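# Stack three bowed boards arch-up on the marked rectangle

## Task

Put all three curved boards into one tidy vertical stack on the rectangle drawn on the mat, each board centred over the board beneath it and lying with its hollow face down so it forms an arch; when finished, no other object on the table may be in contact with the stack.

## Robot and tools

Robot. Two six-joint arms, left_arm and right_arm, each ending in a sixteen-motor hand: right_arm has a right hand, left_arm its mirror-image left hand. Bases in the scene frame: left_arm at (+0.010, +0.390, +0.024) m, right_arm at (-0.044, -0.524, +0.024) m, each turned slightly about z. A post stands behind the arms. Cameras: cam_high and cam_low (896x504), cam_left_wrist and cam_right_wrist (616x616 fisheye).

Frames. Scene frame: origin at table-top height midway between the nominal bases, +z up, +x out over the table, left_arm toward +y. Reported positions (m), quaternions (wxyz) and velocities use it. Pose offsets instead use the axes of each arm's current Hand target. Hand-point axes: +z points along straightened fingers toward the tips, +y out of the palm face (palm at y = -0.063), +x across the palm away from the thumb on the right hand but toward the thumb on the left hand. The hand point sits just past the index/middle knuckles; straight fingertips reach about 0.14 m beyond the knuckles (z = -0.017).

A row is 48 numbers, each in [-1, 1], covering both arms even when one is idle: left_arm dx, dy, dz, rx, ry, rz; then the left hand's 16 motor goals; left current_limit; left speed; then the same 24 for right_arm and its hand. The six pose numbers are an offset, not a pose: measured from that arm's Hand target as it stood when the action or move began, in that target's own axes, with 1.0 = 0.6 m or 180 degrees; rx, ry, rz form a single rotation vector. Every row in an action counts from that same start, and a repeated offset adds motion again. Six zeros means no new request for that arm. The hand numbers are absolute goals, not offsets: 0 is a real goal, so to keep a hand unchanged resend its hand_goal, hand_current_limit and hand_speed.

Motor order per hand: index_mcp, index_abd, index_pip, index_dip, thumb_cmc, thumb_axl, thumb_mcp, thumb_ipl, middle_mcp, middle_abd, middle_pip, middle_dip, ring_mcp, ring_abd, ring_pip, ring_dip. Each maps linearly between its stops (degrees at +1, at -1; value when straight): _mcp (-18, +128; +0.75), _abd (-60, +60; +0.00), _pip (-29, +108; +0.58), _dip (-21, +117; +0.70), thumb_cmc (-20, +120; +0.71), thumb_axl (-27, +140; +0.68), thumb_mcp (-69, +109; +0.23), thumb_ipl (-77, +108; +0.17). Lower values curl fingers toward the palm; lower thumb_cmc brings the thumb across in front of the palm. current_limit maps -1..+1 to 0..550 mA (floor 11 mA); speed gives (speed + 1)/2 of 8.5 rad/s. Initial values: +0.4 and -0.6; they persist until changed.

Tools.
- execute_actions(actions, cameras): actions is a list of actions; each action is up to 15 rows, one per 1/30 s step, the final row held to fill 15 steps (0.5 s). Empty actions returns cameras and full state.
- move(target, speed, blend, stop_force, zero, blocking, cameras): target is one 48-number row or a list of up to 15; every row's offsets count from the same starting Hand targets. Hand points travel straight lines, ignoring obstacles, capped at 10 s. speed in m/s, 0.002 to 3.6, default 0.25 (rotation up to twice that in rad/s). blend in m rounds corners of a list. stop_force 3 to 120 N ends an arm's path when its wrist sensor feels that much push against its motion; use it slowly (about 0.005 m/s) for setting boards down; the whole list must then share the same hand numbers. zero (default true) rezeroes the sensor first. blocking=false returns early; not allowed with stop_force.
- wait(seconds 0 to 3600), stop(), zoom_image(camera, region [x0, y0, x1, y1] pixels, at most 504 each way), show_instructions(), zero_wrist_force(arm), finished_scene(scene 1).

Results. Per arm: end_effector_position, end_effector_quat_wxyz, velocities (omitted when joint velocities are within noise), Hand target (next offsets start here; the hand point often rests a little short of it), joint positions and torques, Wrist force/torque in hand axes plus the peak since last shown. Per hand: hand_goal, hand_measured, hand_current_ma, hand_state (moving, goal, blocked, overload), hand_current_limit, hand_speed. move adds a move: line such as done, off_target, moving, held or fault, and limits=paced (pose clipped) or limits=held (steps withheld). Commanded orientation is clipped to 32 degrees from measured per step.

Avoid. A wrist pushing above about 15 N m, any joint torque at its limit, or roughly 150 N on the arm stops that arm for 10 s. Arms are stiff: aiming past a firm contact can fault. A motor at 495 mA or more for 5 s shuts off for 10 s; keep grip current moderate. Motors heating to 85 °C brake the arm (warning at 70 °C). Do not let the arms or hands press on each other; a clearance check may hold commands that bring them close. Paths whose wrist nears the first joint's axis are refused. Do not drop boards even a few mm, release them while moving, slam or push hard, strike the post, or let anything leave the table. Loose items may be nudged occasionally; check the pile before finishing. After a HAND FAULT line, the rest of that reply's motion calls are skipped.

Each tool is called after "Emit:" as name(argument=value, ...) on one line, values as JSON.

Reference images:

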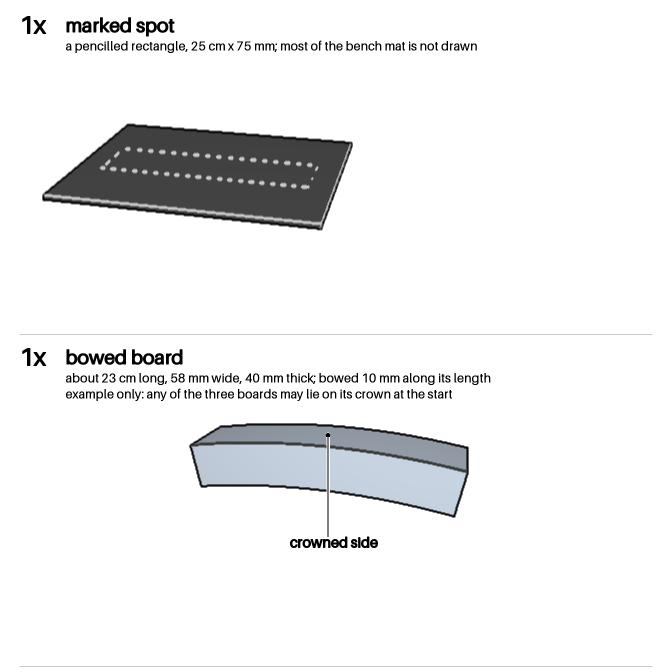

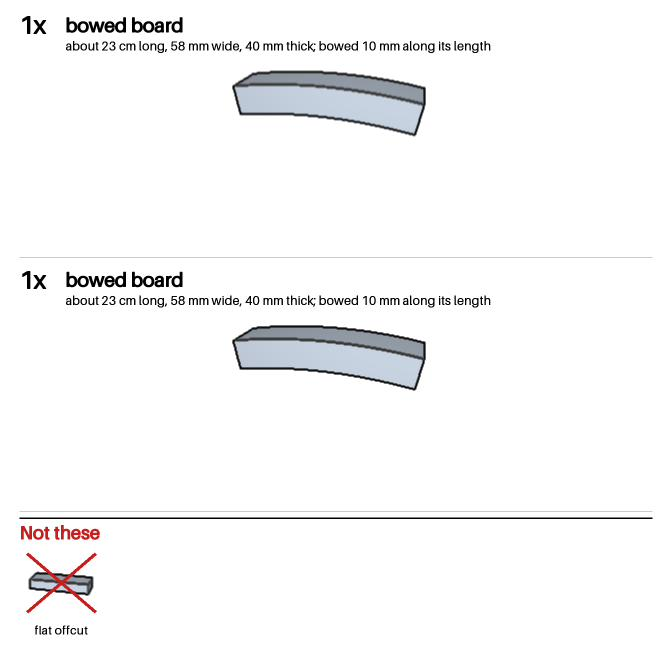

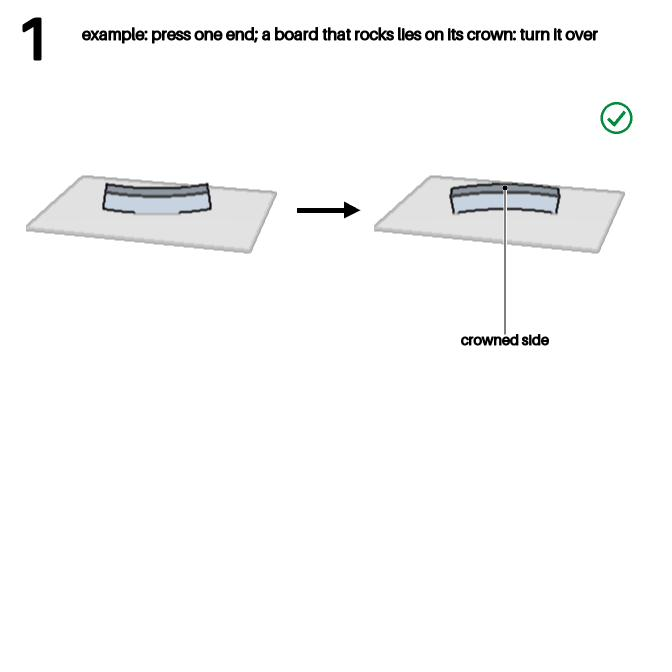

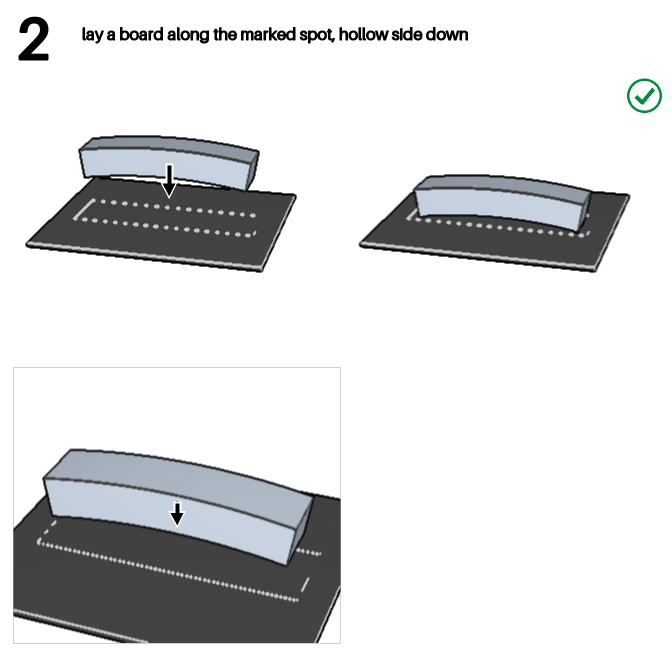

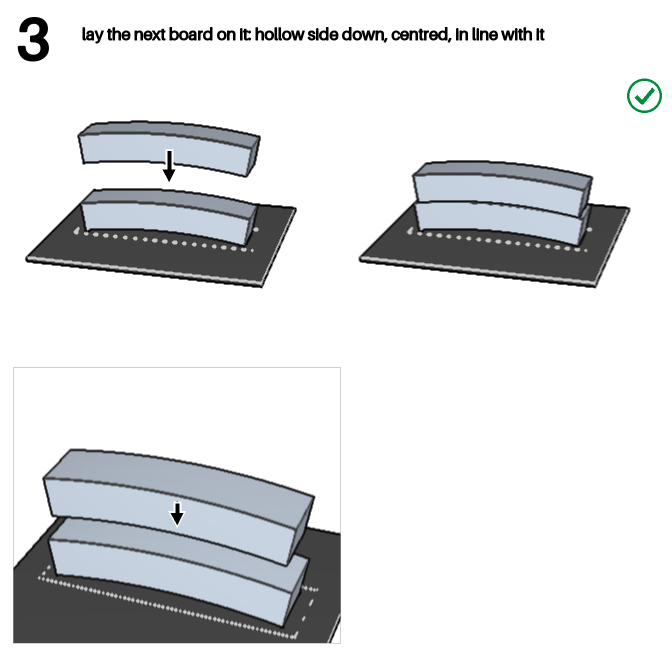

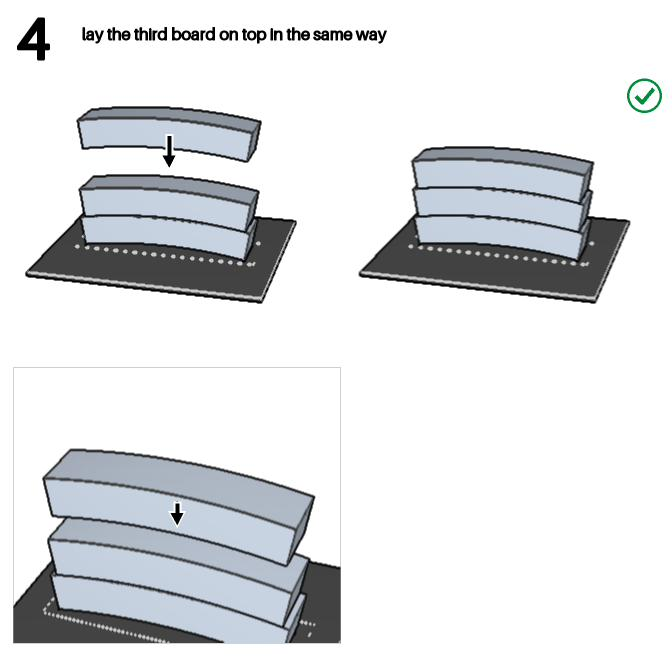

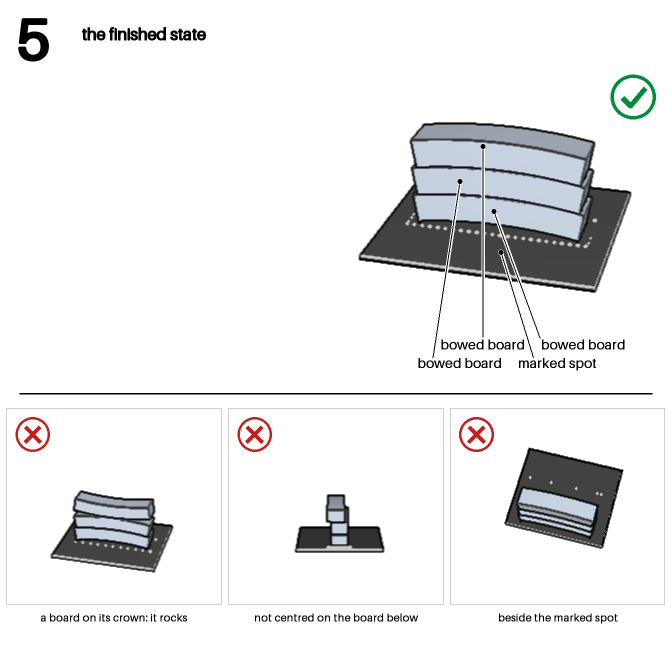

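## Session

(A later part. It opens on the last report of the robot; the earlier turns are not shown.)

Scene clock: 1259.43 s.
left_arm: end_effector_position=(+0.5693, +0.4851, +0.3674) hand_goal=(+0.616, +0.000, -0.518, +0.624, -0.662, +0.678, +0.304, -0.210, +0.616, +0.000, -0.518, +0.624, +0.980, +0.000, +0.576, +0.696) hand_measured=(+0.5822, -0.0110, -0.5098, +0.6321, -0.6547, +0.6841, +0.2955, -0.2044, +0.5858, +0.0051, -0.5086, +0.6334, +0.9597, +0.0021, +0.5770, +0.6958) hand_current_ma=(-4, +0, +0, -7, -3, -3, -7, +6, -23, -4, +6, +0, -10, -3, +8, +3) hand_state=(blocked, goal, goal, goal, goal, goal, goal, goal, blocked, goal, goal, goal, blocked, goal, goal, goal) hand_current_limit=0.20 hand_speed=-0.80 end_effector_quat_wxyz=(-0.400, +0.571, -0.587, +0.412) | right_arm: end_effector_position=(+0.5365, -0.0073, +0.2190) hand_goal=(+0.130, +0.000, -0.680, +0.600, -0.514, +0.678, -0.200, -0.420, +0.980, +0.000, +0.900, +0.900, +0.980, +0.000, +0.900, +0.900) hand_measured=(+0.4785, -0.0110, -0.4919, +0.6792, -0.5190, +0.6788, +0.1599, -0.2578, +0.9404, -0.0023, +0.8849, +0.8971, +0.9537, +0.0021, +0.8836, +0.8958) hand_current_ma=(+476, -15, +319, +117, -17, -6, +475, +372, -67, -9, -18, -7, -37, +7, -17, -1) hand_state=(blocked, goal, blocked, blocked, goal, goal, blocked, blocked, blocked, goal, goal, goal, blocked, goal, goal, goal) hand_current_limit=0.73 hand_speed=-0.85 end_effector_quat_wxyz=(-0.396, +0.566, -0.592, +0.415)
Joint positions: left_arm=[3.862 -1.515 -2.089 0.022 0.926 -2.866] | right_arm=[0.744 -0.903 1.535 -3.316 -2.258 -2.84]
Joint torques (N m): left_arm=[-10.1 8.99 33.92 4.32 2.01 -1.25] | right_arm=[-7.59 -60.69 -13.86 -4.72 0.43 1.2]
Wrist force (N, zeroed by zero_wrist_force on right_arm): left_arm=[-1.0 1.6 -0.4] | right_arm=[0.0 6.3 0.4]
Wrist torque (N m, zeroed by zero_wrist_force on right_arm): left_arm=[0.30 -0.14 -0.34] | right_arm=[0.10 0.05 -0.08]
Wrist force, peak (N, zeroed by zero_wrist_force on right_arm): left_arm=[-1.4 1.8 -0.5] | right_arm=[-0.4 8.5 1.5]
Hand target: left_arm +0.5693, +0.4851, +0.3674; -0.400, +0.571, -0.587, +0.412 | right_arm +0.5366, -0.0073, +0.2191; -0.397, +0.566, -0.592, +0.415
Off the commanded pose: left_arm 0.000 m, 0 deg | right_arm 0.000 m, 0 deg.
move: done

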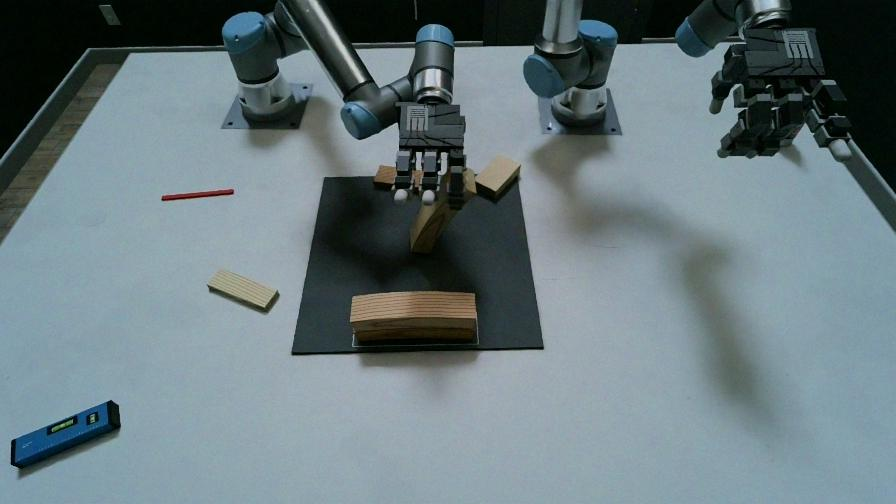

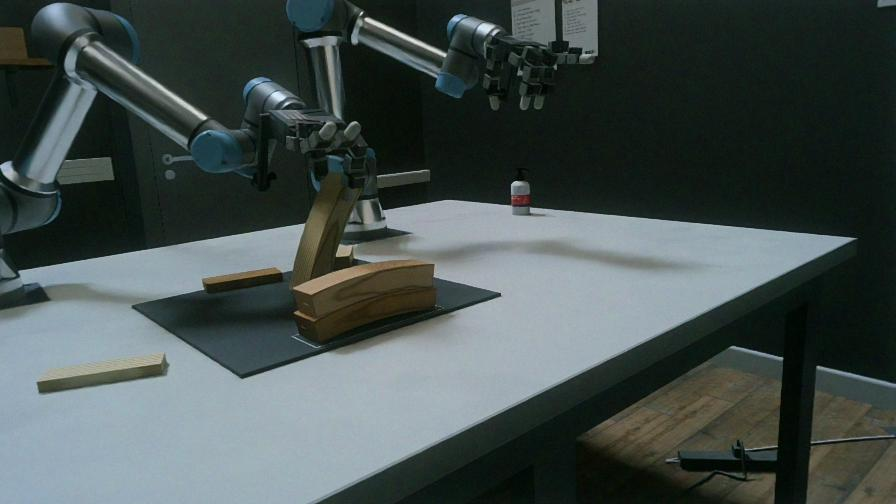

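Emit:
move(target=[[0,0,0,0,0,0,0.616,0,-0.518,0.623,-0.663,0.677,0.303,-0.211,0.616,0,-0.518,0.623,0.98,0,0.576,0.696,0.2,-0.8,-0.0778,0.0341,0.0124,0,0,0,0.13,0,-0.68,0.60,-0.514,0.677,-0.20,-0.42,0.98,0,0.9,0.9,0.98,0,0.9,0.9,0.73,-0.85],[0,0,0,0,0,0,0.616,0,-0.518,0.623,-0.663,0.677,0.303,-0.211,0.616,0,-0.518,0.623,0.98,0,0.576,0.696,0.2,-0.8,-0.1437,0.0861,0.0314,0,0,0,0.13,0,-0.68,0.60,-0.514,0.677,-0.20,-0.42,0.98,0,0.9,0.9,0.98,0,0.9,0.9,0.73,-0.85],[0,0,0,0,0,0,0.616,0,-0.518,0.623,-0.663,0.677,0.303,-0.211,0.616,0,-0.518,0.623,0.98,0,0.576,0.696,0.2,-0.8,-0.1932,0.1521,0.0553,0,0,0,0.13,0,-0.68,0.60,-0.514,0.677,-0.20,-0.42,0.98,0,0.9,0.9,0.98,0,0.9,0.9,0.73,-0.85]], speed=0.03, blend=[0.01,0.01,0], cameras=["cam_high","cam_low"])

Emit:
zoom_image(camera="cam_low", region=[200, 130, 500, 400])

Emit:
zoom_image(camera="cam_high", region=[300, 80, 550, 330])

Scene clock: 1270.77 s.
left_arm: end_effector_position=(+0.5693, +0.4851, +0.3674) hand_goal=(+0.616, +0.000, -0.518, +0.624, -0.662, +0.678, +0.304, -0.210, +0.616, +0.000, -0.518, +0.624, +0.980, +0.000, +0.576, +0.696) hand_measured=(+0.5822, -0.0110, -0.5098, +0.6321, -0.6547, +0.6851, +0.2955, -0.2044, +0.5858, +0.0051, -0.5086, +0.6334, +0.9597, +0.0036, +0.5757, +0.6958) hand_current_ma=(-15, -5, +0, -13, -13, -2, -13, +0, -19, -3, +5, +0, +1, +2, +10, +2) hand_state=(blocked, goal, goal, goal, goal, goal, goal, goal, blocked, goal, goal, goal, blocked, goal, goal, goal) hand_current_limit=0.20 hand_speed=-0.80 end_effector_quat_wxyz=(-0.400, +0.571, -0.587, +0.412) | right_arm: end_effector_position=(+0.5416, +0.1085, +0.1218) hand_goal=(+0.130, +0.000, -0.680, +0.600, -0.514, +0.678, -0.200, -0.420, +0.980, +0.000, +0.900, +0.900, +0.980, +0.000, +0.900, +0.900) hand_measured=(+0.4773, -0.0154, -0.4906, +0.6792, -0.4939, +0.6851, +0.1609, -0.2568, +0.9404, -0.0023, +0.8862, +0.8971, +0.9549, +0.0007, +0.8836, +0.8958) hand_current_ma=(+482, -18, +316, +117, +19, +2, +471, +372, -63, -7, -23, -10, -38, +4, -19, +1) hand_state=(blocked, goal, blocked, blocked, goal, goal, blocked, blocked, blocked, goal, goal, goal, blocked, goal, goal, goal) hand_current_limit=0.73 hand_speed=-0.85 end_effector_quat_wxyz=(-0.396, +0.566, -0.592, +0.415)
Joint positions: left_arm=[3.862 -1.515 -2.089 0.022 0.926 -2.866] | right_arm=[0.864 -0.583 1.201 -3.251 -2.364 -2.764]
Joint torques (N m): left_arm=[-9.05 8.35 35.77 4.04 2.18 -1.41] | right_arm=[-1.84 -67.81 -11.84 -0.2 -1.85 2.1]
Wrist force (N, zeroed by zero_wrist_force on right_arm): left_arm=[-1.0 1.6 0.0] | right_arm=[1.0 6.4 0.2]
Wrist torque (N m, zeroed by zero_wrist_force on right_arm): left_arm=[0.28 -0.13 -0.34] | right_arm=[0.16 -0.01 -0.04]
Wrist force, peak (N, zeroed by zero_wrist_force on right_arm): left_arm=[-1.4 1.8 -0.5] | right_arm=[0.6 7.5 0.7]
Hand target: left_arm +0.5693, +0.4851, +0.3674; -0.400, +0.571, -0.587, +0.412 | right_arm +0.5417, +0.1084, +0.1220; -0.397, +0.566, -0.592, +0.415
Off the commanded pose: left_arm 0.000 m, 0 deg | right_arm 0.000 m, 0 deg.
move: done

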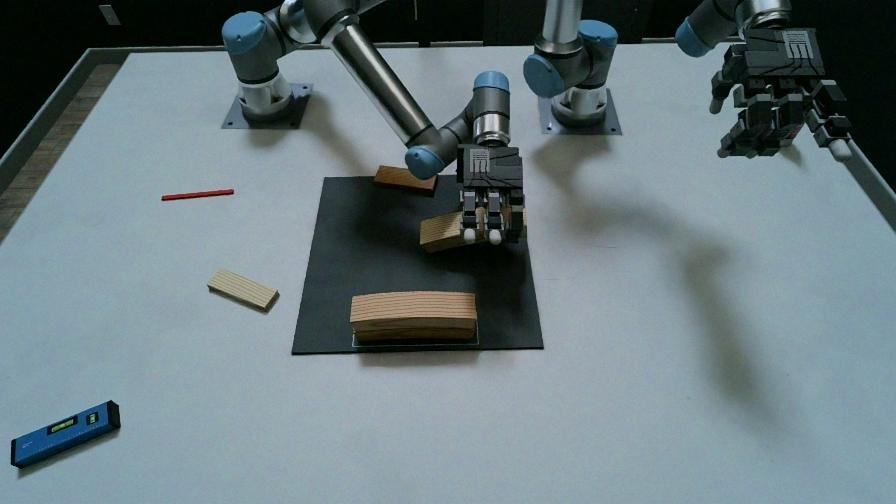

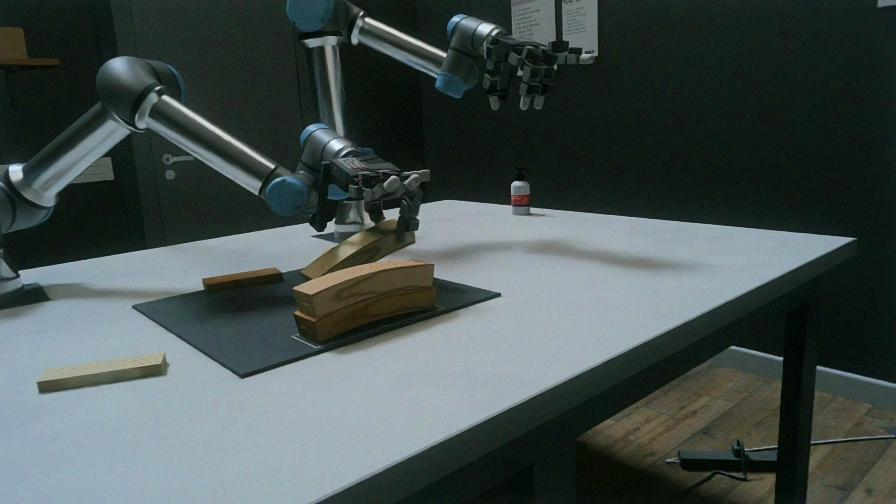

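Scaled by 1.680 from the camera's image (finer frame: 1280x720).

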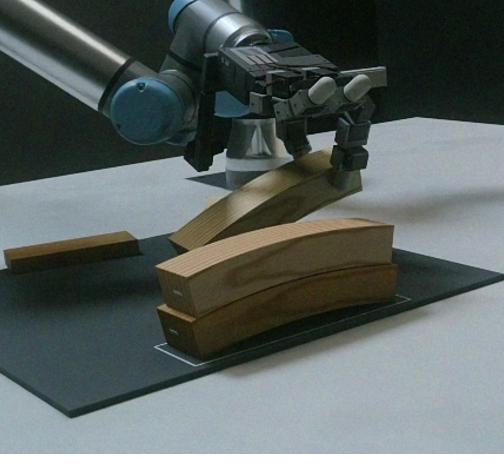

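Scaled by 2.016 from the camera's image (finer frame: 1280x720).

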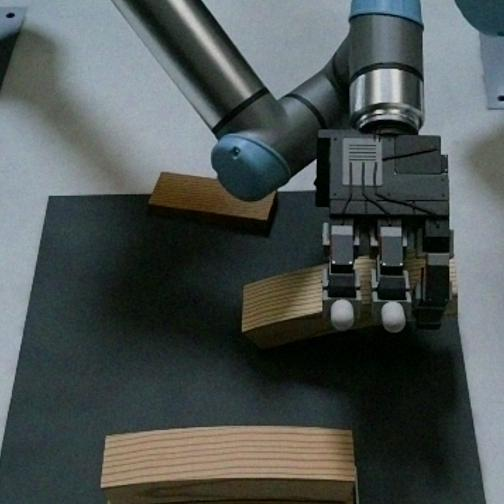

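Emit:
move(target=[[0,0,0,0,0,0,0.616,0,-0.518,0.623,-0.663,0.677,0.303,-0.211,0.616,0,-0.518,0.623,0.98,0,0.576,0.696,0.2,-0.8,-0.0220,0.0498,0.0181,0,0,0,0.13,0,-0.68,0.60,-0.514,0.677,-0.20,-0.42,0.98,0,0.9,0.9,0.98,0,0.9,0.9,0.73,-0.85],[0,0,0,0,0,0,0.616,0,-0.518,0.623,-0.663,0.677,0.303,-0.211,0.616,0,-0.518,0.623,0.98,0,0.576,0.696,0.2,-0.8,-0.0323,0.0877,0.0319,0,0,0,0.13,0,-0.68,0.60,-0.514,0.677,-0.20,-0.42,0.98,0,0.9,0.9,0.98,0,0.9,0.9,0.73,-0.85]], speed=0.02, blend=[0.005,0])

Emit:
move(target=[0,0,0,0,0,0,0.616,0,-0.518,0.623,-0.663,0.677,0.303,-0.211,0.616,0,-0.518,0.623,0.98,0,0.576,0.696,0.2,-0.8,-0.0022,0.0266,0.0097,0,0,0,0.13,0,-0.68,0.60,-0.514,0.677,-0.20,-0.42,0.98,0,0.9,0.9,0.98,0,0.9,0.9,0.73,-0.85], speed=0.005, stop_force=4, cameras=["cam_high","cam_low"])

Emit:
zoom_image(camera="cam_low", region=[200, 130, 500, 400])

Emit:
zoom_image(camera="cam_high", region=[380, 130, 560, 310])

Scene clock: 1283.20 s.
left_arm: end_effector_position=(+0.5693, +0.4851, +0.3674) hand_goal=(+0.616, +0.000, -0.518, +0.624, -0.662, +0.678, +0.304, -0.210, +0.616, +0.000, -0.518, +0.624, +0.980, +0.000, +0.576, +0.696) hand_measured=(+0.5822, -0.0110, -0.5098, +0.6321, -0.6547, +0.6841, +0.2965, -0.2035, +0.5858, +0.0051, -0.5086, +0.6334, +0.9597, +0.0051, +0.5757, +0.6971) hand_current_ma=(-15, -10, -4, -10, -2, +12, +1, +1, -24, -6, +1, -1, -16, +0, +3, -7) hand_state=(blocked, goal, goal, goal, goal, goal, goal, goal, blocked, goal, goal, goal, blocked, goal, goal, goal) hand_current_limit=0.20 hand_speed=-0.80 end_effector_quat_wxyz=(-0.400, +0.571, -0.587, +0.412) | right_arm: end_effector_position=(+0.5426, +0.1278, +0.0658) hand_goal=(+0.130, +0.000, -0.680, +0.600, -0.514, +0.678, -0.200, -0.420, +0.980, +0.000, +0.900, +0.900, +0.980, +0.000, +0.900, +0.900) hand_measured=(+0.4761, -0.0228, -0.4906, +0.6792, -0.4901, +0.6862, +0.1599, -0.2568, +0.9404, -0.0037, +0.8849, +0.8971, +0.9537, +0.0007, +0.8836, +0.8958) hand_current_ma=(+478, -27, +319, +117, +26, +2, +471, +373, -64, -10, -19, -7, -32, +7, -22, +3) hand_state=(blocked, blocked, blocked, blocked, blocked, goal, blocked, blocked, blocked, goal, goal, goal, blocked, goal, goal, goal) hand_current_limit=0.73 hand_speed=-0.85 end_effector_quat_wxyz=(-0.397, +0.566, -0.592, +0.415)
Joint positions: left_arm=[3.862 -1.515 -2.089 0.022 0.926 -2.866] | right_arm=[0.881 -0.465 1.121 -3.281 -2.379 -2.753]
Joint torques (N m): left_arm=[-9.75 9.41 35.13 4.06 2.24 -1.08] | right_arm=[6.65 -70.43 -15.53 -4.14 -2.85 3.23]
Wrist force (N, zeroed by zero_wrist_force on right_arm): left_arm=[-1.0 1.4 -0.5] | right_arm=[1.0 6.3 0.7]
Wrist torque (N m, zeroed by zero_wrist_force on right_arm): left_arm=[0.30 -0.13 -0.34] | right_arm=[0.10 -0.03 -0.04]
Wrist force, peak (N, zeroed by zero_wrist_force on right_arm): left_arm=[-1.2 1.9 -0.5] | right_arm=[1.1 7.0 0.3]
Hand target: left_arm +0.5693, +0.4851, +0.3674; -0.400, +0.571, -0.587, +0.412 | right_arm +0.5426, +0.1277, +0.0660; -0.397, +0.566, -0.592, +0.415
Off the commanded pose: left_arm 0.000 m, 0 deg | right_arm 0.000 m, 0 deg.
move: done

Scene clock: 1284.83 s.
left_arm: end_effector_position=(+0.5693, +0.4851, +0.3674) hand_goal=(+0.616, +0.000, -0.518, +0.624, -0.662, +0.678, +0.304, -0.210, +0.616, +0.000, -0.518, +0.624, +0.980, +0.000, +0.576, +0.696) hand_measured=(+0.5822, -0.0096, -0.5086, +0.6321, -0.6547, +0.6841, +0.2955, -0.2035, +0.5858, +0.0051, -0.5086, +0.6346, +0.9585, +0.0036, +0.5770, +0.6971) hand_current_ma=(-9, -17, +0, -9, -6, +6, -17, -3, -17, -2, +0, +0, -3, -4, +1, +3) hand_state=(blocked, goal, goal, goal, goal, goal, goal, goal, blocked, goal, goal, goal, blocked, goal, goal, goal) hand_current_limit=0.20 hand_speed=-0.80 end_effector_quat_wxyz=(-0.400, +0.571, -0.587, +0.412) | right_arm: end_effector_position=(+0.5426, +0.1280, +0.0627) hand_goal=(+0.130, +0.000, -0.680, +0.600, -0.514, +0.678, -0.200, -0.420, +0.980, +0.000, +0.900, +0.900, +0.980, +0.000, +0.900, +0.900) hand_measured=(+0.4761, -0.0213, -0.4932, +0.6780, -0.4901, +0.6851, +0.1609, -0.2568, +0.9404, -0.0023, +0.8862, +0.8971, +0.9537, +0.0021, +0.8836, +0.8958) hand_current_ma=(+476, -24, +315, +110, +22, +0, +474, +377, -64, -6, -20, -7, -37, +5, -19, +3) hand_state=(blocked, blocked, blocked, blocked, blocked, goal, blocked, blocked, blocked, goal, goal, goal, blocked, goal, goal, goal) hand_current_limit=0.73 hand_speed=-0.85 end_effector_quat_wxyz=(-0.397, +0.566, -0.592, +0.415)
Joint positions: left_arm=[3.862 -1.515 -2.089 0.022 0.926 -2.866] | right_arm=[0.881 -0.46 1.119 -3.284 -2.379 -2.752]
Joint torques (N m): left_arm=[-9.93 9.95 34.81 3.98 2.27 -1.04] | right_arm=[4.3 -68.59 -11.5 0.56 -2.74 2.54]
Wrist force (N, zeroed by zero_wrist_force on right_arm): left_arm=[-1.1 1.6 -0.5] | right_arm=[0.0 3.8 -0.8]
Wrist torque (N m, zeroed by zero_wrist_force on right_arm): left_arm=[0.32 -0.12 -0.35] | right_arm=[0.03 0.03 0.00]
Wrist force, peak (N, zeroed by zero_wrist_force on right_arm): left_arm=[-1.1 1.8 -0.5] | right_arm=[1.2 6.4 0.6]
Hand target: left_arm +0.5693, +0.4851, +0.3674; -0.400, +0.571, -0.587, +0.412 | right_arm +0.5426, +0.1280, +0.0627; -0.397, +0.566, -0.592, +0.415 (not the last commanded pose)
Off the commanded pose: left_arm 0.000 m, 0 deg | right_arm 0.014 m, 0 deg.
move: contact (right_arm)

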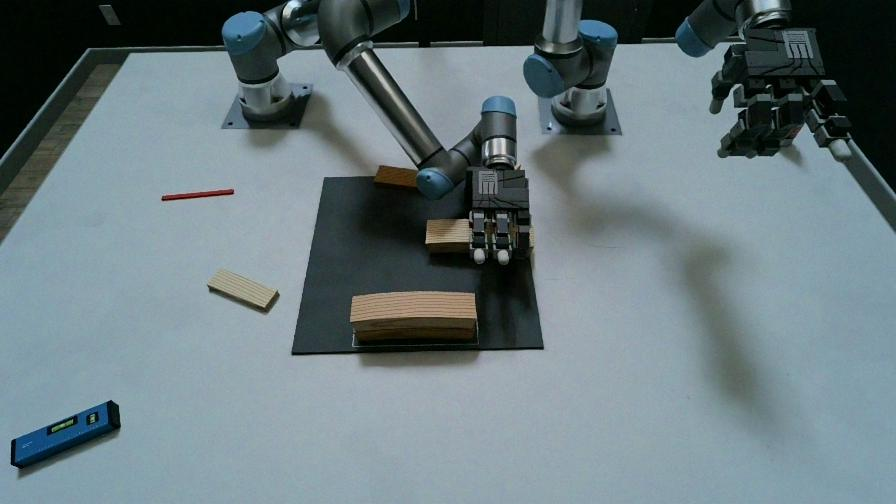

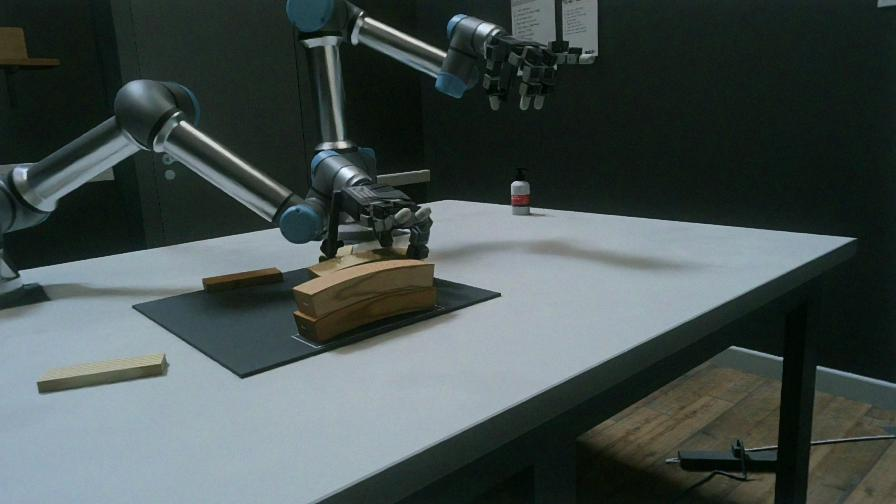

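Scaled by 1.680 from the camera's image (finer frame: 1280x720).

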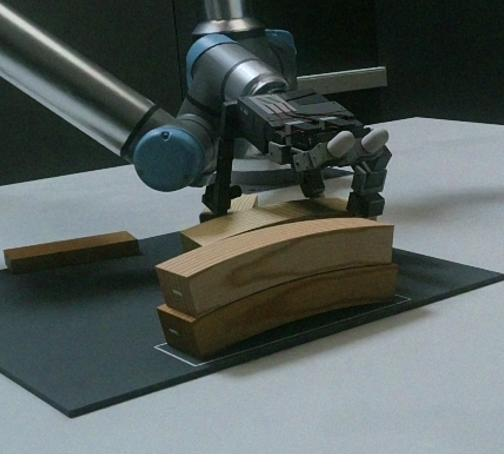

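Scaled by 2.800 from the camera's image (finer frame: 1280x720).

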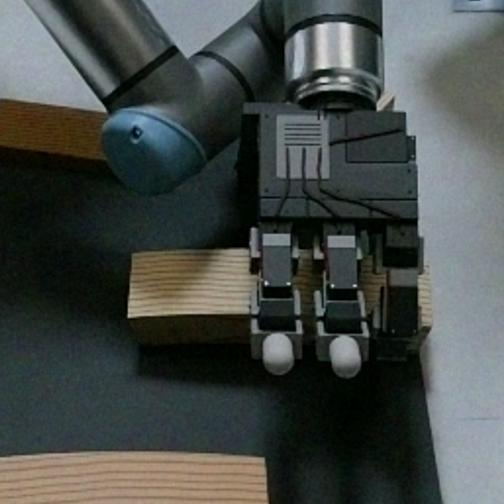

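Emit:
move(target=[0,0,0,0,0,0,0.616,0,-0.518,0.623,-0.663,0.677,0.303,-0.211,0.616,0,-0.518,0.623,0.98,0,0.576,0.696,0.2,-0.8,0,0,0,0,0,0,0.455,0,-0.50,0.67,-0.495,0.684,0.145,-0.26,0.98,0,0.9,0.9,0.98,0,0.9,0.9,0.4,-0.93])

Emit:
move(target=[0,0,0,0,0,0,0.616,0,-0.518,0.623,-0.663,0.677,0.303,-0.211,0.616,0,-0.518,0.623,0.98,0,0.576,0.696,0.2,-0.8,0,0,0,0,0,0,0.616,0,-0.518,0.623,-0.505,0.677,0.303,-0.211,0.98,0,0.9,0.9,0.98,0,0.9,0.9,0.2,-0.9])

Emit:
move(target=[0,0,0,0,0,0,0.616,0,-0.518,0.623,-0.663,0.677,0.303,-0.211,0.616,0,-0.518,0.623,0.98,0,0.576,0.696,0.2,-0.8,0,-0.1566,-0.0570,0,0,0,0.616,0,-0.518,0.623,-0.505,0.677,0.303,-0.211,0.98,0,0.9,0.9,0.98,0,0.9,0.9,0.2,-0.9], speed=0.08, cameras=["cam_high","cam_low","cam_right_wrist"])

Emit:
zoom_image(camera="cam_high", region=[400, 180, 560, 280])

Scene clock: 1294.13 s.
left_arm: end_effector_position=(+0.5693, +0.4851, +0.3674) hand_goal=(+0.616, +0.000, -0.518, +0.624, -0.662, +0.678, +0.304, -0.210, +0.616, +0.000, -0.518, +0.624, +0.980, +0.000, +0.576, +0.696) hand_measured=(+0.5810, -0.0110, -0.5098, +0.6308, -0.6547, +0.6851, +0.2965, -0.2044, +0.5870, +0.0065, -0.5073, +0.6334, +0.9585, +0.0036, +0.5770, +0.6958) hand_current_ma=(+4, -5, +8, +2, -9, +7, -5, +0, -20, -4, +0, +5, -5, -1, +9, +5) hand_state=(blocked, goal, goal, goal, goal, goal, goal, goal, blocked, goal, goal, goal, blocked, goal, goal, goal) hand_current_limit=0.20 hand_speed=-0.80 end_effector_quat_wxyz=(-0.400, +0.571, -0.587, +0.412) | right_arm: end_effector_position=(+0.5426, +0.1280, +0.0627) hand_goal=(+0.456, +0.000, -0.500, +0.670, -0.494, +0.684, +0.146, -0.260, +0.980, +0.000, +0.900, +0.900, +0.980, +0.000, +0.900, +0.900) hand_measured=(+0.4725, -0.0213, -0.4957, +0.6881, -0.4914, +0.6862, +0.1658, -0.2578, +0.9416, -0.0023, +0.8862, +0.8971, +0.9537, +0.0021, +0.8836, +0.8958) hand_current_ma=(+174, -22, +96, +22, -6, -7, +184, +150, -66, -2, -21, -8, -31, +10, -16, +0) hand_state=(moving, blocked, moving, goal, goal, goal, moving, moving, blocked, goal, goal, goal, blocked, goal, goal, goal) hand_current_limit=0.40 hand_speed=-0.93 end_effector_quat_wxyz=(-0.397, +0.566, -0.592, +0.415)
Joint positions: left_arm=[3.862 -1.515 -2.089 0.022 0.926 -2.866] | right_arm=[0.881 -0.46 1.119 -3.284 -2.379 -2.752]
Joint torques (N m): left_arm=[-10.02 9.51 34.43 4.03 2.12 -1.09] | right_arm=[-6.15 -68.61 -12.76 0.4 -0.89 -0.16]
Wrist force (N, zeroed by zero_wrist_force on right_arm): left_arm=[-1.0 1.7 -0.5] | right_arm=[-0.3 4.4 -1.1]
Wrist torque (N m, zeroed by zero_wrist_force on right_arm): left_arm=[0.33 -0.14 -0.34] | right_arm=[0.07 0.02 -0.01]
Wrist force, peak (N, zeroed by zero_wrist_force on right_arm): left_arm=[-1.1 2.0 -0.3] | right_arm=[-0.3 4.4 -1.1]
Hand target: left_arm +0.5693, +0.4851, +0.3674; -0.400, +0.571, -0.587, +0.412 | right_arm +0.5426, +0.1280, +0.0627; -0.397, +0.566, -0.592, +0.415
Off the commanded pose: left_arm 0.000 m, 0 deg | right_arm 0.000 m, 0 deg.
move: done

Scene clock: 1295.20 s.
left_arm: end_effector_position=(+0.5693, +0.4851, +0.3674) hand_goal=(+0.616, +0.000, -0.518, +0.624, -0.662, +0.678, +0.304, -0.210, +0.616, +0.000, -0.518, +0.624, +0.980, +0.000, +0.576, +0.696) hand_measured=(+0.5822, -0.0096, -0.5098, +0.6308, -0.6547, +0.6841, +0.2955, -0.2044, +0.5846, +0.0051, -0.5086, +0.6334, +0.9597, +0.0021, +0.5757, +0.6958) hand_current_ma=(-6, +12, -10, -13, -9, +7, -7, +7, -11, -3, +5, -1, -10, +0, +3, -9) hand_state=(blocked, goal, goal, goal, goal, goal, goal, goal, blocked, goal, goal, goal, blocked, goal, goal, goal) hand_current_limit=0.20 hand_speed=-0.80 end_effector_quat_wxyz=(-0.400, +0.571, -0.587, +0.412) | right_arm: end_effector_position=(+0.5426, +0.1280, +0.0627) hand_goal=(+0.616, +0.000, -0.518, +0.624, -0.504, +0.678, +0.304, -0.210, +0.980, +0.000, +0.900, +0.900, +0.980, +0.000, +0.900, +0.900) hand_measured=(+0.5774, -0.0140, -0.5047, +0.6334, -0.5027, +0.6809, +0.2925, -0.2140, +0.9404, -0.0023, +0.8849, +0.8971, +0.9537, +0.0021, +0.8849, +0.8958) hand_current_ma=(-53, -16, +22, +8, -9, -6, -28, +4, -64, -5, -24, -9, -38, +0, -19, +2) hand_state=(blocked, goal, goal, goal, goal, goal, goal, goal, blocked, goal, goal, goal, blocked, goal, goal, goal) hand_current_limit=0.20 hand_speed=-0.90 end_effector_quat_wxyz=(-0.397, +0.566, -0.592, +0.415)
Joint positions: left_arm=[3.862 -1.515 -2.089 0.022 0.926 -2.866] | right_arm=[0.881 -0.46 1.119 -3.284 -2.379 -2.752]
Joint torques (N m): left_arm=[-10.05 8.75 35.92 4.01 2.1 -0.86] | right_arm=[-7.1 -66.29 -13.73 -0.29 -0.27 -1.06]
Wrist force (N, zeroed by zero_wrist_force on right_arm): left_arm=[-1.0 1.7 -0.3] | right_arm=[-0.5 3.3 -0.6]
Wrist torque (N m, zeroed by zero_wrist_force on right_arm): left_arm=[0.31 -0.14 -0.34] | right_arm=[-0.03 0.03 0.00]
Wrist force, peak (N, zeroed by zero_wrist_force on right_arm): left_arm=[-1.3 1.7 -0.4] | right_arm=[-0.6 5.0 -1.1]
Hand target: left_arm +0.5693, +0.4851, +0.3674; -0.400, +0.571, -0.587, +0.412 | right_arm +0.5426, +0.1280, +0.0627; -0.397, +0.566, -0.592, +0.415
Off the commanded pose: left_arm 0.000 m, 0 deg | right_arm 0.000 m, 0 deg.
move: done

Scene clock: 1296.77 s.
left_arm: end_effector_position=(+0.5693, +0.4851, +0.3674) hand_goal=(+0.616, +0.000, -0.518, +0.624, -0.662, +0.678, +0.304, -0.210, +0.616, +0.000, -0.518, +0.624, +0.980, +0.000, +0.576, +0.696) hand_measured=(+0.5834, -0.0096, -0.5098, +0.6308, -0.6547, +0.6841, +0.2955, -0.2044, +0.5870, +0.0051, -0.5086, +0.6321, +0.9585, +0.0036, +0.5770, +0.6958) hand_current_ma=(-6, -7, -2, -15, -17, -4, +2, +8, -21, -11, +0, -7, -10, -4, +16, +5) hand_state=(blocked, goal, goal, goal, goal, goal, goal, goal, blocked, goal, goal, goal, blocked, goal, goal, goal) hand_current_limit=0.20 hand_speed=-0.80 end_effector_quat_wxyz=(-0.400, +0.571, -0.587, +0.412) | right_arm: end_effector_position=(+0.5425, +0.1280, +0.1629) hand_goal=(+0.616, +0.000, -0.518, +0.624, -0.504, +0.678, +0.304, -0.210, +0.980, +0.000, +0.900, +0.900, +0.980, +0.000, +0.900, +0.900) hand_measured=(+0.5774, -0.0140, -0.5060, +0.6321, -0.5014, +0.6798, +0.2925, -0.2140, +0.9404, -0.0023, +0.8849, +0.8971, +0.9537, +0.0021, +0.8824, +0.8958) hand_current_ma=(-56, -15, +17, +11, -4, -7, -24, +3, -64, -6, -23, -10, -35, +3, -19, +4) hand_state=(blocked, goal, goal, goal, goal, goal, goal, goal, blocked, goal, goal, goal, blocked, goal, goal, goal) hand_current_limit=0.20 hand_speed=-0.90 end_effector_quat_wxyz=(-0.397, +0.566, -0.592, +0.415) end_effector_velocity=(+0.000, +0.000, -0.002) end_effector_angular_velocity=(+0.003, -0.002, -0.001)
Joint positions: left_arm=[3.862 -1.515 -2.089 0.022 0.926 -2.866] | right_arm=[0.881 -0.605 1.12 -3.14 -2.379 -2.752]
Joint velocities: left_arm=[within noise] | right_arm=[0 0.004 0.001 -0.007 0 0.001]
Joint torques (N m): left_arm=[-9.76 8.41 35.8 3.8 2.33 -0.96] | right_arm=[8.12 -42.28 -13.9 -4.63 -3.55 2.82]
Wrist force (N, zeroed by zero_wrist_force on right_arm): left_arm=[-1.2 1.5 -0.3] | right_arm=[-0.6 3.3 -0.2]
Wrist torque (N m, zeroed by zero_wrist_force on right_arm): left_arm=[0.30 -0.10 -0.35] | right_arm=[-0.05 0.03 -0.01]
Wrist force, peak (N, zeroed by zero_wrist_force on right_arm): left_arm=[-1.3 1.8 -0.3] | right_arm=[-0.6 4.1 -0.2]
Hand target: left_arm +0.5693, +0.4851, +0.3674; -0.400, +0.571, -0.587, +0.412 | right_arm +0.5425, +0.1280, +0.1627; -0.397, +0.566, -0.592, +0.415
Off the commanded pose: left_arm 0.000 m, 0 deg | right_arm 0.000 m, 0 deg.
move: done
cam_right_wrist: T_world_to_cam=[[-0.16574, 0.77335, -0.61194, 0.12006], [-0.49204, 0.47292, 0.73092, 0.04234], [0.85465, 0.42224, 0.30214, -0.43942]] pos_world=[0.41628, 0.07267, 0.17529]

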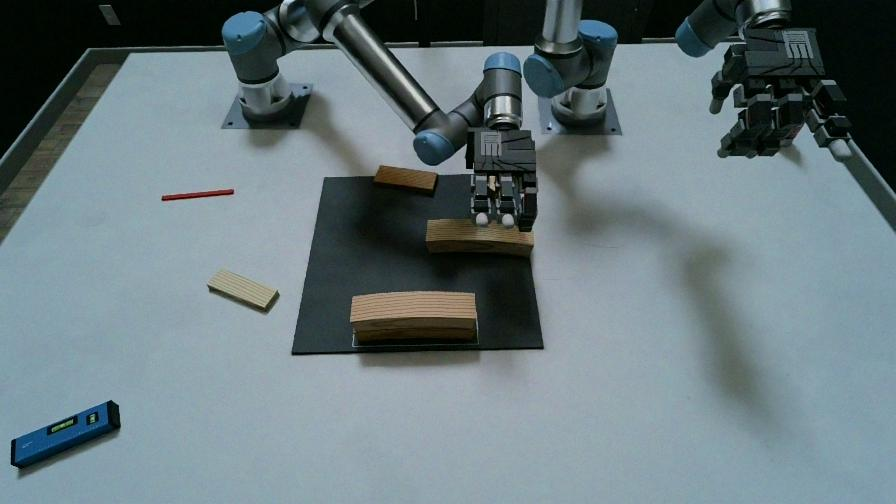

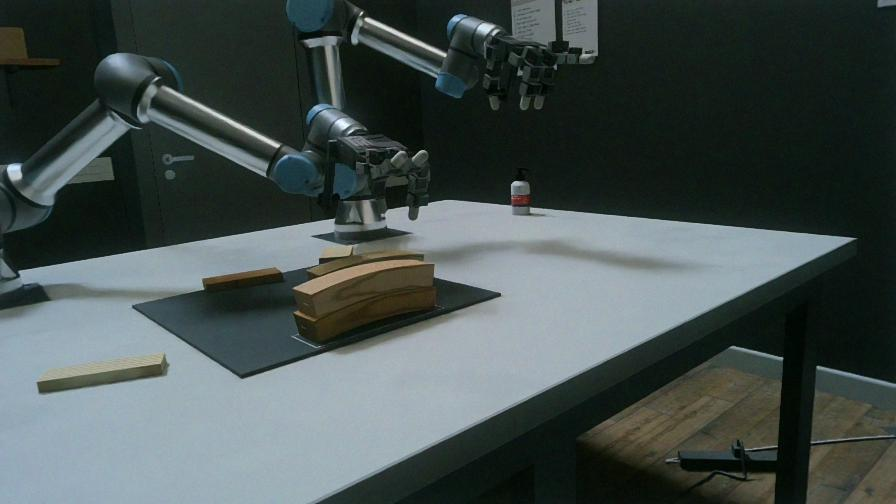

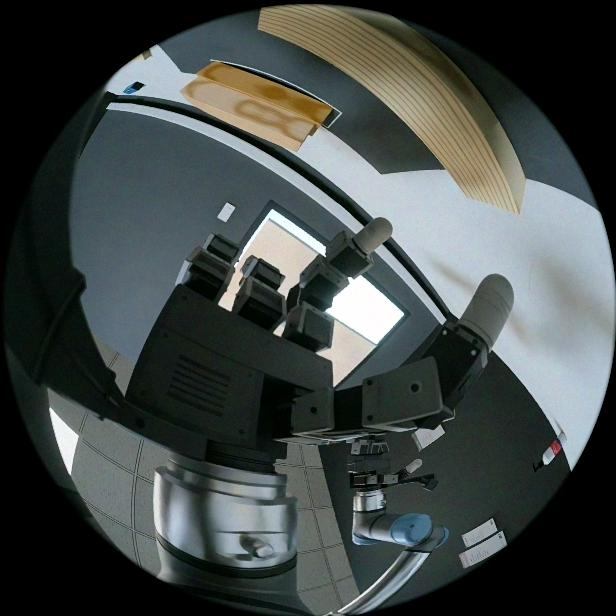

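Scaled by 3.150 from the camera's image (finer frame: 1280x720).

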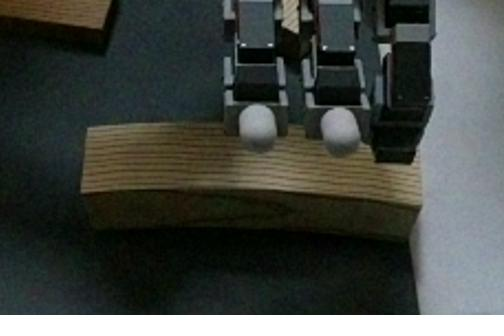

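Emit:
move(target=[0,0,0,0,0,0,0.616,0,-0.518,0.623,-0.663,0.677,0.303,-0.211,0.616,0,-0.518,0.623,0.98,0,0.576,0.696,0.2,-0.8,0.0947,0.0565,0.0055,0,0.0099,0.0036,0.616,0,-0.518,0.623,-0.663,0.677,0.303,-0.211,0.616,0,-0.518,0.623,0.98,0,0.9,0.9,0.3,-0.6], speed=0.1, cameras=["cam_high"])

Emit:
zoom_image(camera="cam_high", region=[400, 150, 560, 280])

Scene clock: 1310.20 s.
left_arm: end_effector_position=(+0.5693, +0.4851, +0.3674) hand_goal=(+0.616, +0.000, -0.518, +0.624, -0.662, +0.678, +0.304, -0.210, +0.616, +0.000, -0.518, +0.624, +0.980, +0.000, +0.576, +0.696) hand_measured=(+0.5822, -0.0096, -0.5098, +0.6321, -0.6547, +0.6841, +0.2955, -0.2044, +0.5870, +0.0065, -0.5086, +0.6321, +0.9585, +0.0036, +0.5770, +0.6958) hand_current_ma=(-5, -1, +4, -6, -3, -10, -3, -5, +0, -6, +1, +0, -10, +2, +2, +7) hand_state=(blocked, goal, goal, goal, goal, goal, goal, goal, blocked, goal, goal, goal, blocked, goal, goal, goal) hand_current_limit=0.20 hand_speed=-0.80 end_effector_quat_wxyz=(-0.400, +0.571, -0.587, +0.412) | right_arm: end_effector_position=(+0.5316, +0.0716, +0.1298) hand_goal=(+0.616, +0.000, -0.518, +0.624, -0.662, +0.678, +0.304, -0.210, +0.616, +0.000, -0.518, +0.624, +0.980, +0.000, +0.900, +0.900) hand_measured=(+0.5774, -0.0125, -0.5060, +0.6334, -0.6559, +0.6830, +0.2925, -0.2140, +0.5931, +0.0065, -0.5150, +0.6244, +0.9537, +0.0036, +0.8836, +0.8958) hand_current_ma=(-58, -12, +18, +7, -3, -4, -22, +6, -38, -4, -2, +0, -36, +8, -16, +5) hand_state=(blocked, goal, goal, goal, goal, goal, goal, goal, blocked, goal, goal, goal, blocked, goal, goal, goal) hand_current_limit=0.30 hand_speed=-0.60 end_effector_quat_wxyz=(-0.390, +0.556, -0.601, +0.421)
Joint positions: left_arm=[3.862 -1.515 -2.089 0.022 0.926 -2.866] | right_arm=[0.845 -0.66 1.335 -3.302 -2.376 -2.755]
Joint torques (N m): left_arm=[-9.71 7.94 34.89 4.02 1.84 -1.13] | right_arm=[9.76 -40.68 -13.27 -0.23 0.33 -0.87]
Wrist force (N, zeroed by zero_wrist_force on right_arm): left_arm=[-1.3 1.6 -0.5] | right_arm=[-0.4 3.1 -0.1]
Wrist torque (N m, zeroed by zero_wrist_force on right_arm): left_arm=[0.32 -0.10 -0.36] | right_arm=[-0.08 0.02 0.13]
Wrist force, peak (N, zeroed by zero_wrist_force on right_arm): left_arm=[-1.3 1.9 -0.4] | right_arm=[0.5 3.8 0.0]
Hand target: left_arm +0.5693, +0.4851, +0.3674; -0.400, +0.571, -0.587, +0.412 | right_arm +0.5315, +0.0716, +0.1298; -0.390, +0.556, -0.601, +0.421
Off the commanded pose: left_arm 0.000 m, 0 deg | right_arm 0.000 m, 0 deg.
move: done

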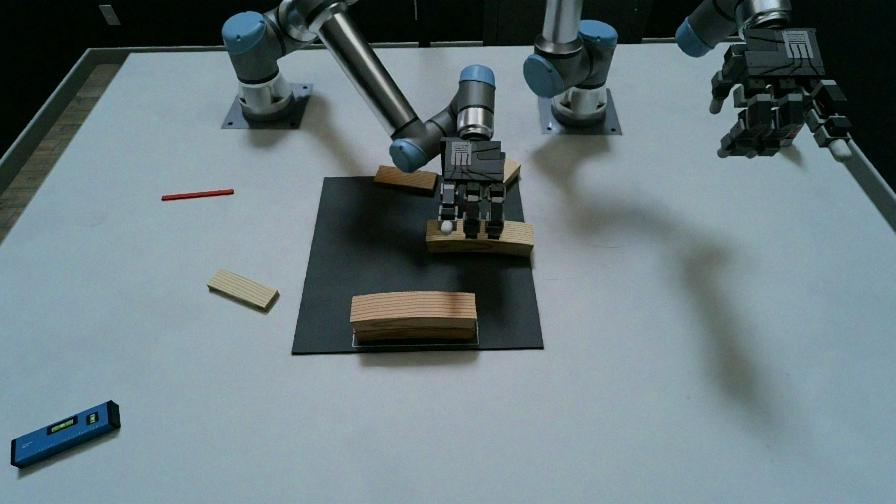

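Scaled by 3.150 from the camera's image (finer frame: 1280x720).

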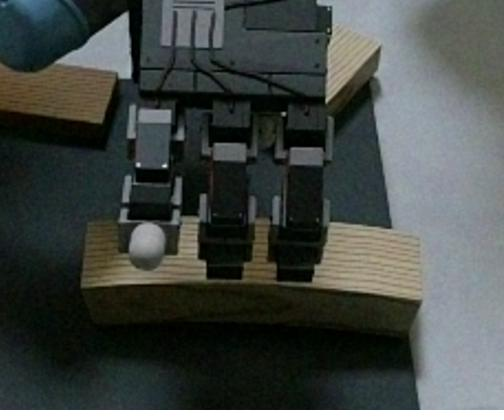

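Emit:
move(target=[0,0,0,0,0,0,0.616,0,-0.518,0.623,-0.663,0.677,0.303,-0.211,0.616,0,-0.518,0.623,0.98,0,0.576,0.696,0.2,-0.8,0,0.1124,0.0409,0,0,0,0.616,0,-0.518,0.623,-0.663,0.677,0.303,-0.211,0.616,0,-0.518,0.623,0.98,0,0.9,0.9,0.3,-0.6], speed=0.05, stop_force=8, cameras=["cam_high","cam_low","cam_right_wrist"])

Emit:
zoom_image(camera="cam_high", region=[400, 150, 560, 280])

Scene clock: 1318.47 s.
left_arm: end_effector_position=(+0.5693, +0.4851, +0.3674) hand_goal=(+0.616, +0.000, -0.518, +0.624, -0.662, +0.678, +0.304, -0.210, +0.616, +0.000, -0.518, +0.624, +0.980, +0.000, +0.576, +0.696) hand_measured=(+0.5834, -0.0110, -0.5098, +0.6321, -0.6547, +0.6841, +0.2965, -0.2044, +0.5858, +0.0051, -0.5086, +0.6321, +0.9597, +0.0036, +0.5770, +0.6958) hand_current_ma=(-6, -1, +4, -13, -4, +3, -11, +5, -17, +4, +7, +10, -13, +5, +7, +4) hand_state=(blocked, goal, goal, goal, goal, goal, goal, goal, blocked, goal, goal, goal, blocked, goal, goal, goal) hand_current_limit=0.20 hand_speed=-0.80 end_effector_quat_wxyz=(-0.400, +0.571, -0.587, +0.412) | right_arm: end_effector_position=(+0.5316, +0.0716, +0.0580) hand_goal=(+0.616, +0.000, -0.518, +0.624, -0.662, +0.678, +0.304, -0.210, +0.616, +0.000, -0.518, +0.624, +0.980, +0.000, +0.900, +0.900) hand_measured=(+0.5750, -0.0125, -0.5047, +0.6321, -0.6559, +0.6830, +0.2925, -0.2140, +0.5931, +0.0036, -0.5150, +0.6257, +0.9537, +0.0021, +0.8836, +0.8958) hand_current_ma=(-53, -16, +21, +6, -5, -4, -24, +4, -37, +1, +0, -4, -34, +6, -19, +0) hand_state=(blocked, goal, goal, goal, goal, goal, goal, goal, blocked, goal, goal, goal, blocked, goal, goal, goal) hand_current_limit=0.30 hand_speed=-0.60 end_effector_quat_wxyz=(-0.390, +0.556, -0.601, +0.421)
Joint positions: left_arm=[3.862 -1.515 -2.089 0.022 0.926 -2.866] | right_arm=[0.845 -0.544 1.326 -3.409 -2.376 -2.755]
Joint torques (N m): left_arm=[-9.2 8.36 33.88 3.9 2.1 -0.77] | right_arm=[-7.91 -65.49 -9.8 0.62 2.17 -2.45]
Wrist force (N, zeroed by zero_wrist_force on right_arm): left_arm=[-1.1 1.8 -0.2] | right_arm=[-0.6 3.0 -0.3]
Wrist torque (N m, zeroed by zero_wrist_force on right_arm): left_arm=[0.32 -0.11 -0.35] | right_arm=[-0.05 0.04 0.12]
Wrist force, peak (N, zeroed by zero_wrist_force on right_arm): left_arm=[-1.1 1.9 -0.5] | right_arm=[-0.6 3.9 -0.1]
Hand target: left_arm +0.5693, +0.4851, +0.3674; -0.400, +0.571, -0.587, +0.412 | right_arm +0.5316, +0.0716, +0.0580; -0.390, +0.556, -0.601, +0.421
Off the commanded pose: left_arm 0.000 m, 0 deg | right_arm 0.000 m, 0 deg.
move: done
cam_right_wrist: T_world_to_cam=[[-0.14006, 0.7785, -0.61182, 0.08373], [-0.47606, 0.48886, 0.73102, 0.13073], [0.86819, 0.39364, 0.30214, -0.37971]] pos_world=[0.40362, 0.02037, 0.07039]

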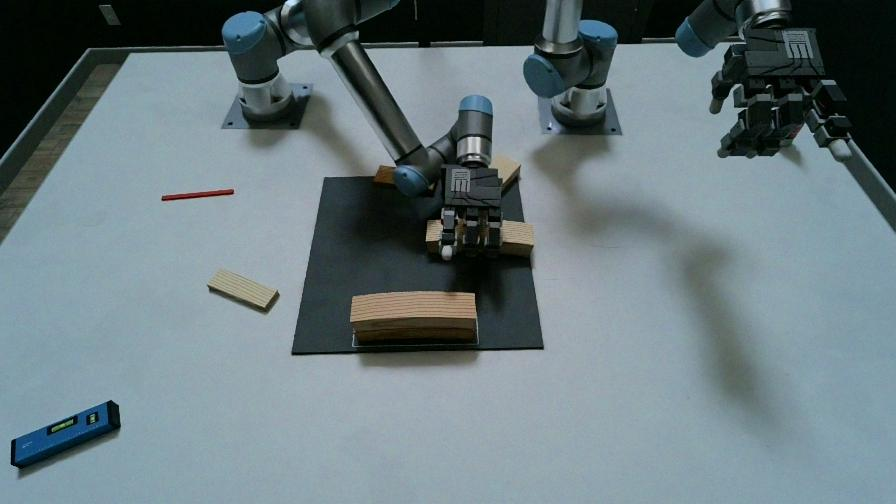

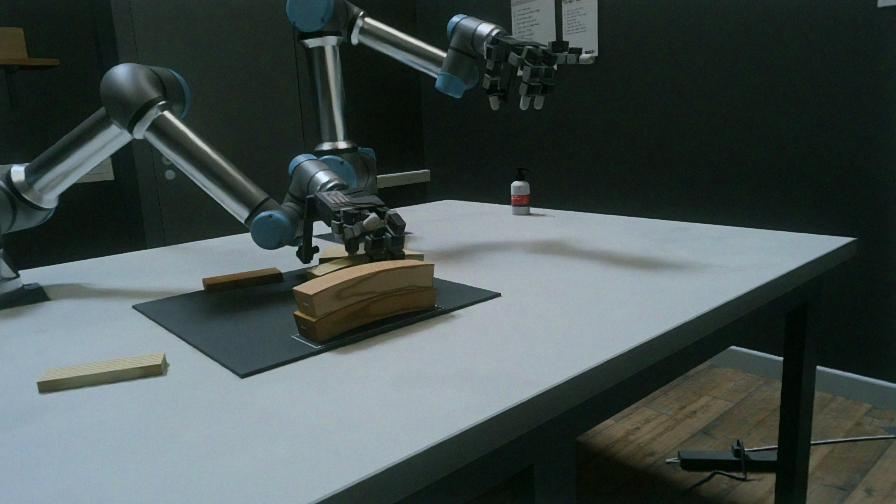

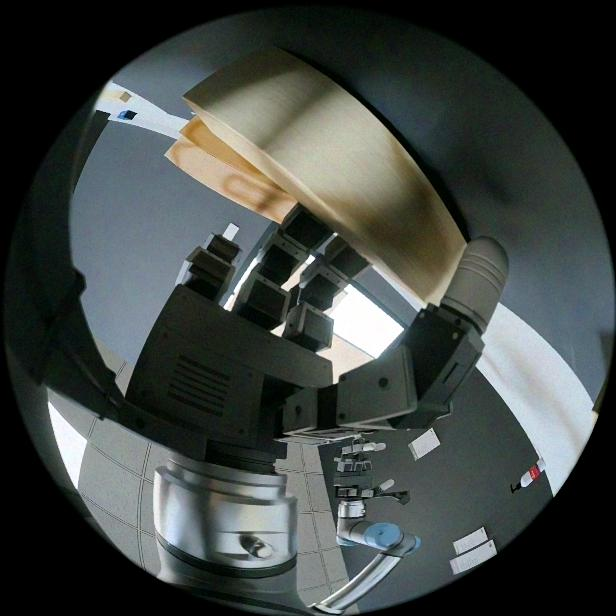

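Scaled by 3.150 from the camera's image (finer frame: 1280x720).

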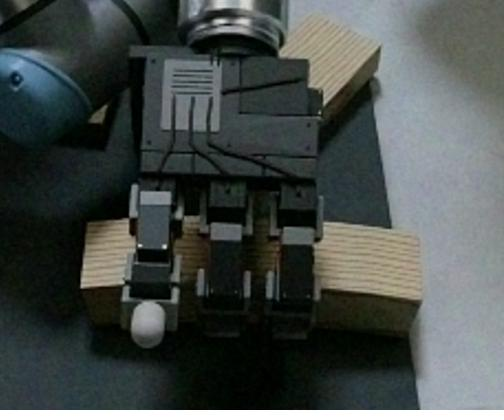

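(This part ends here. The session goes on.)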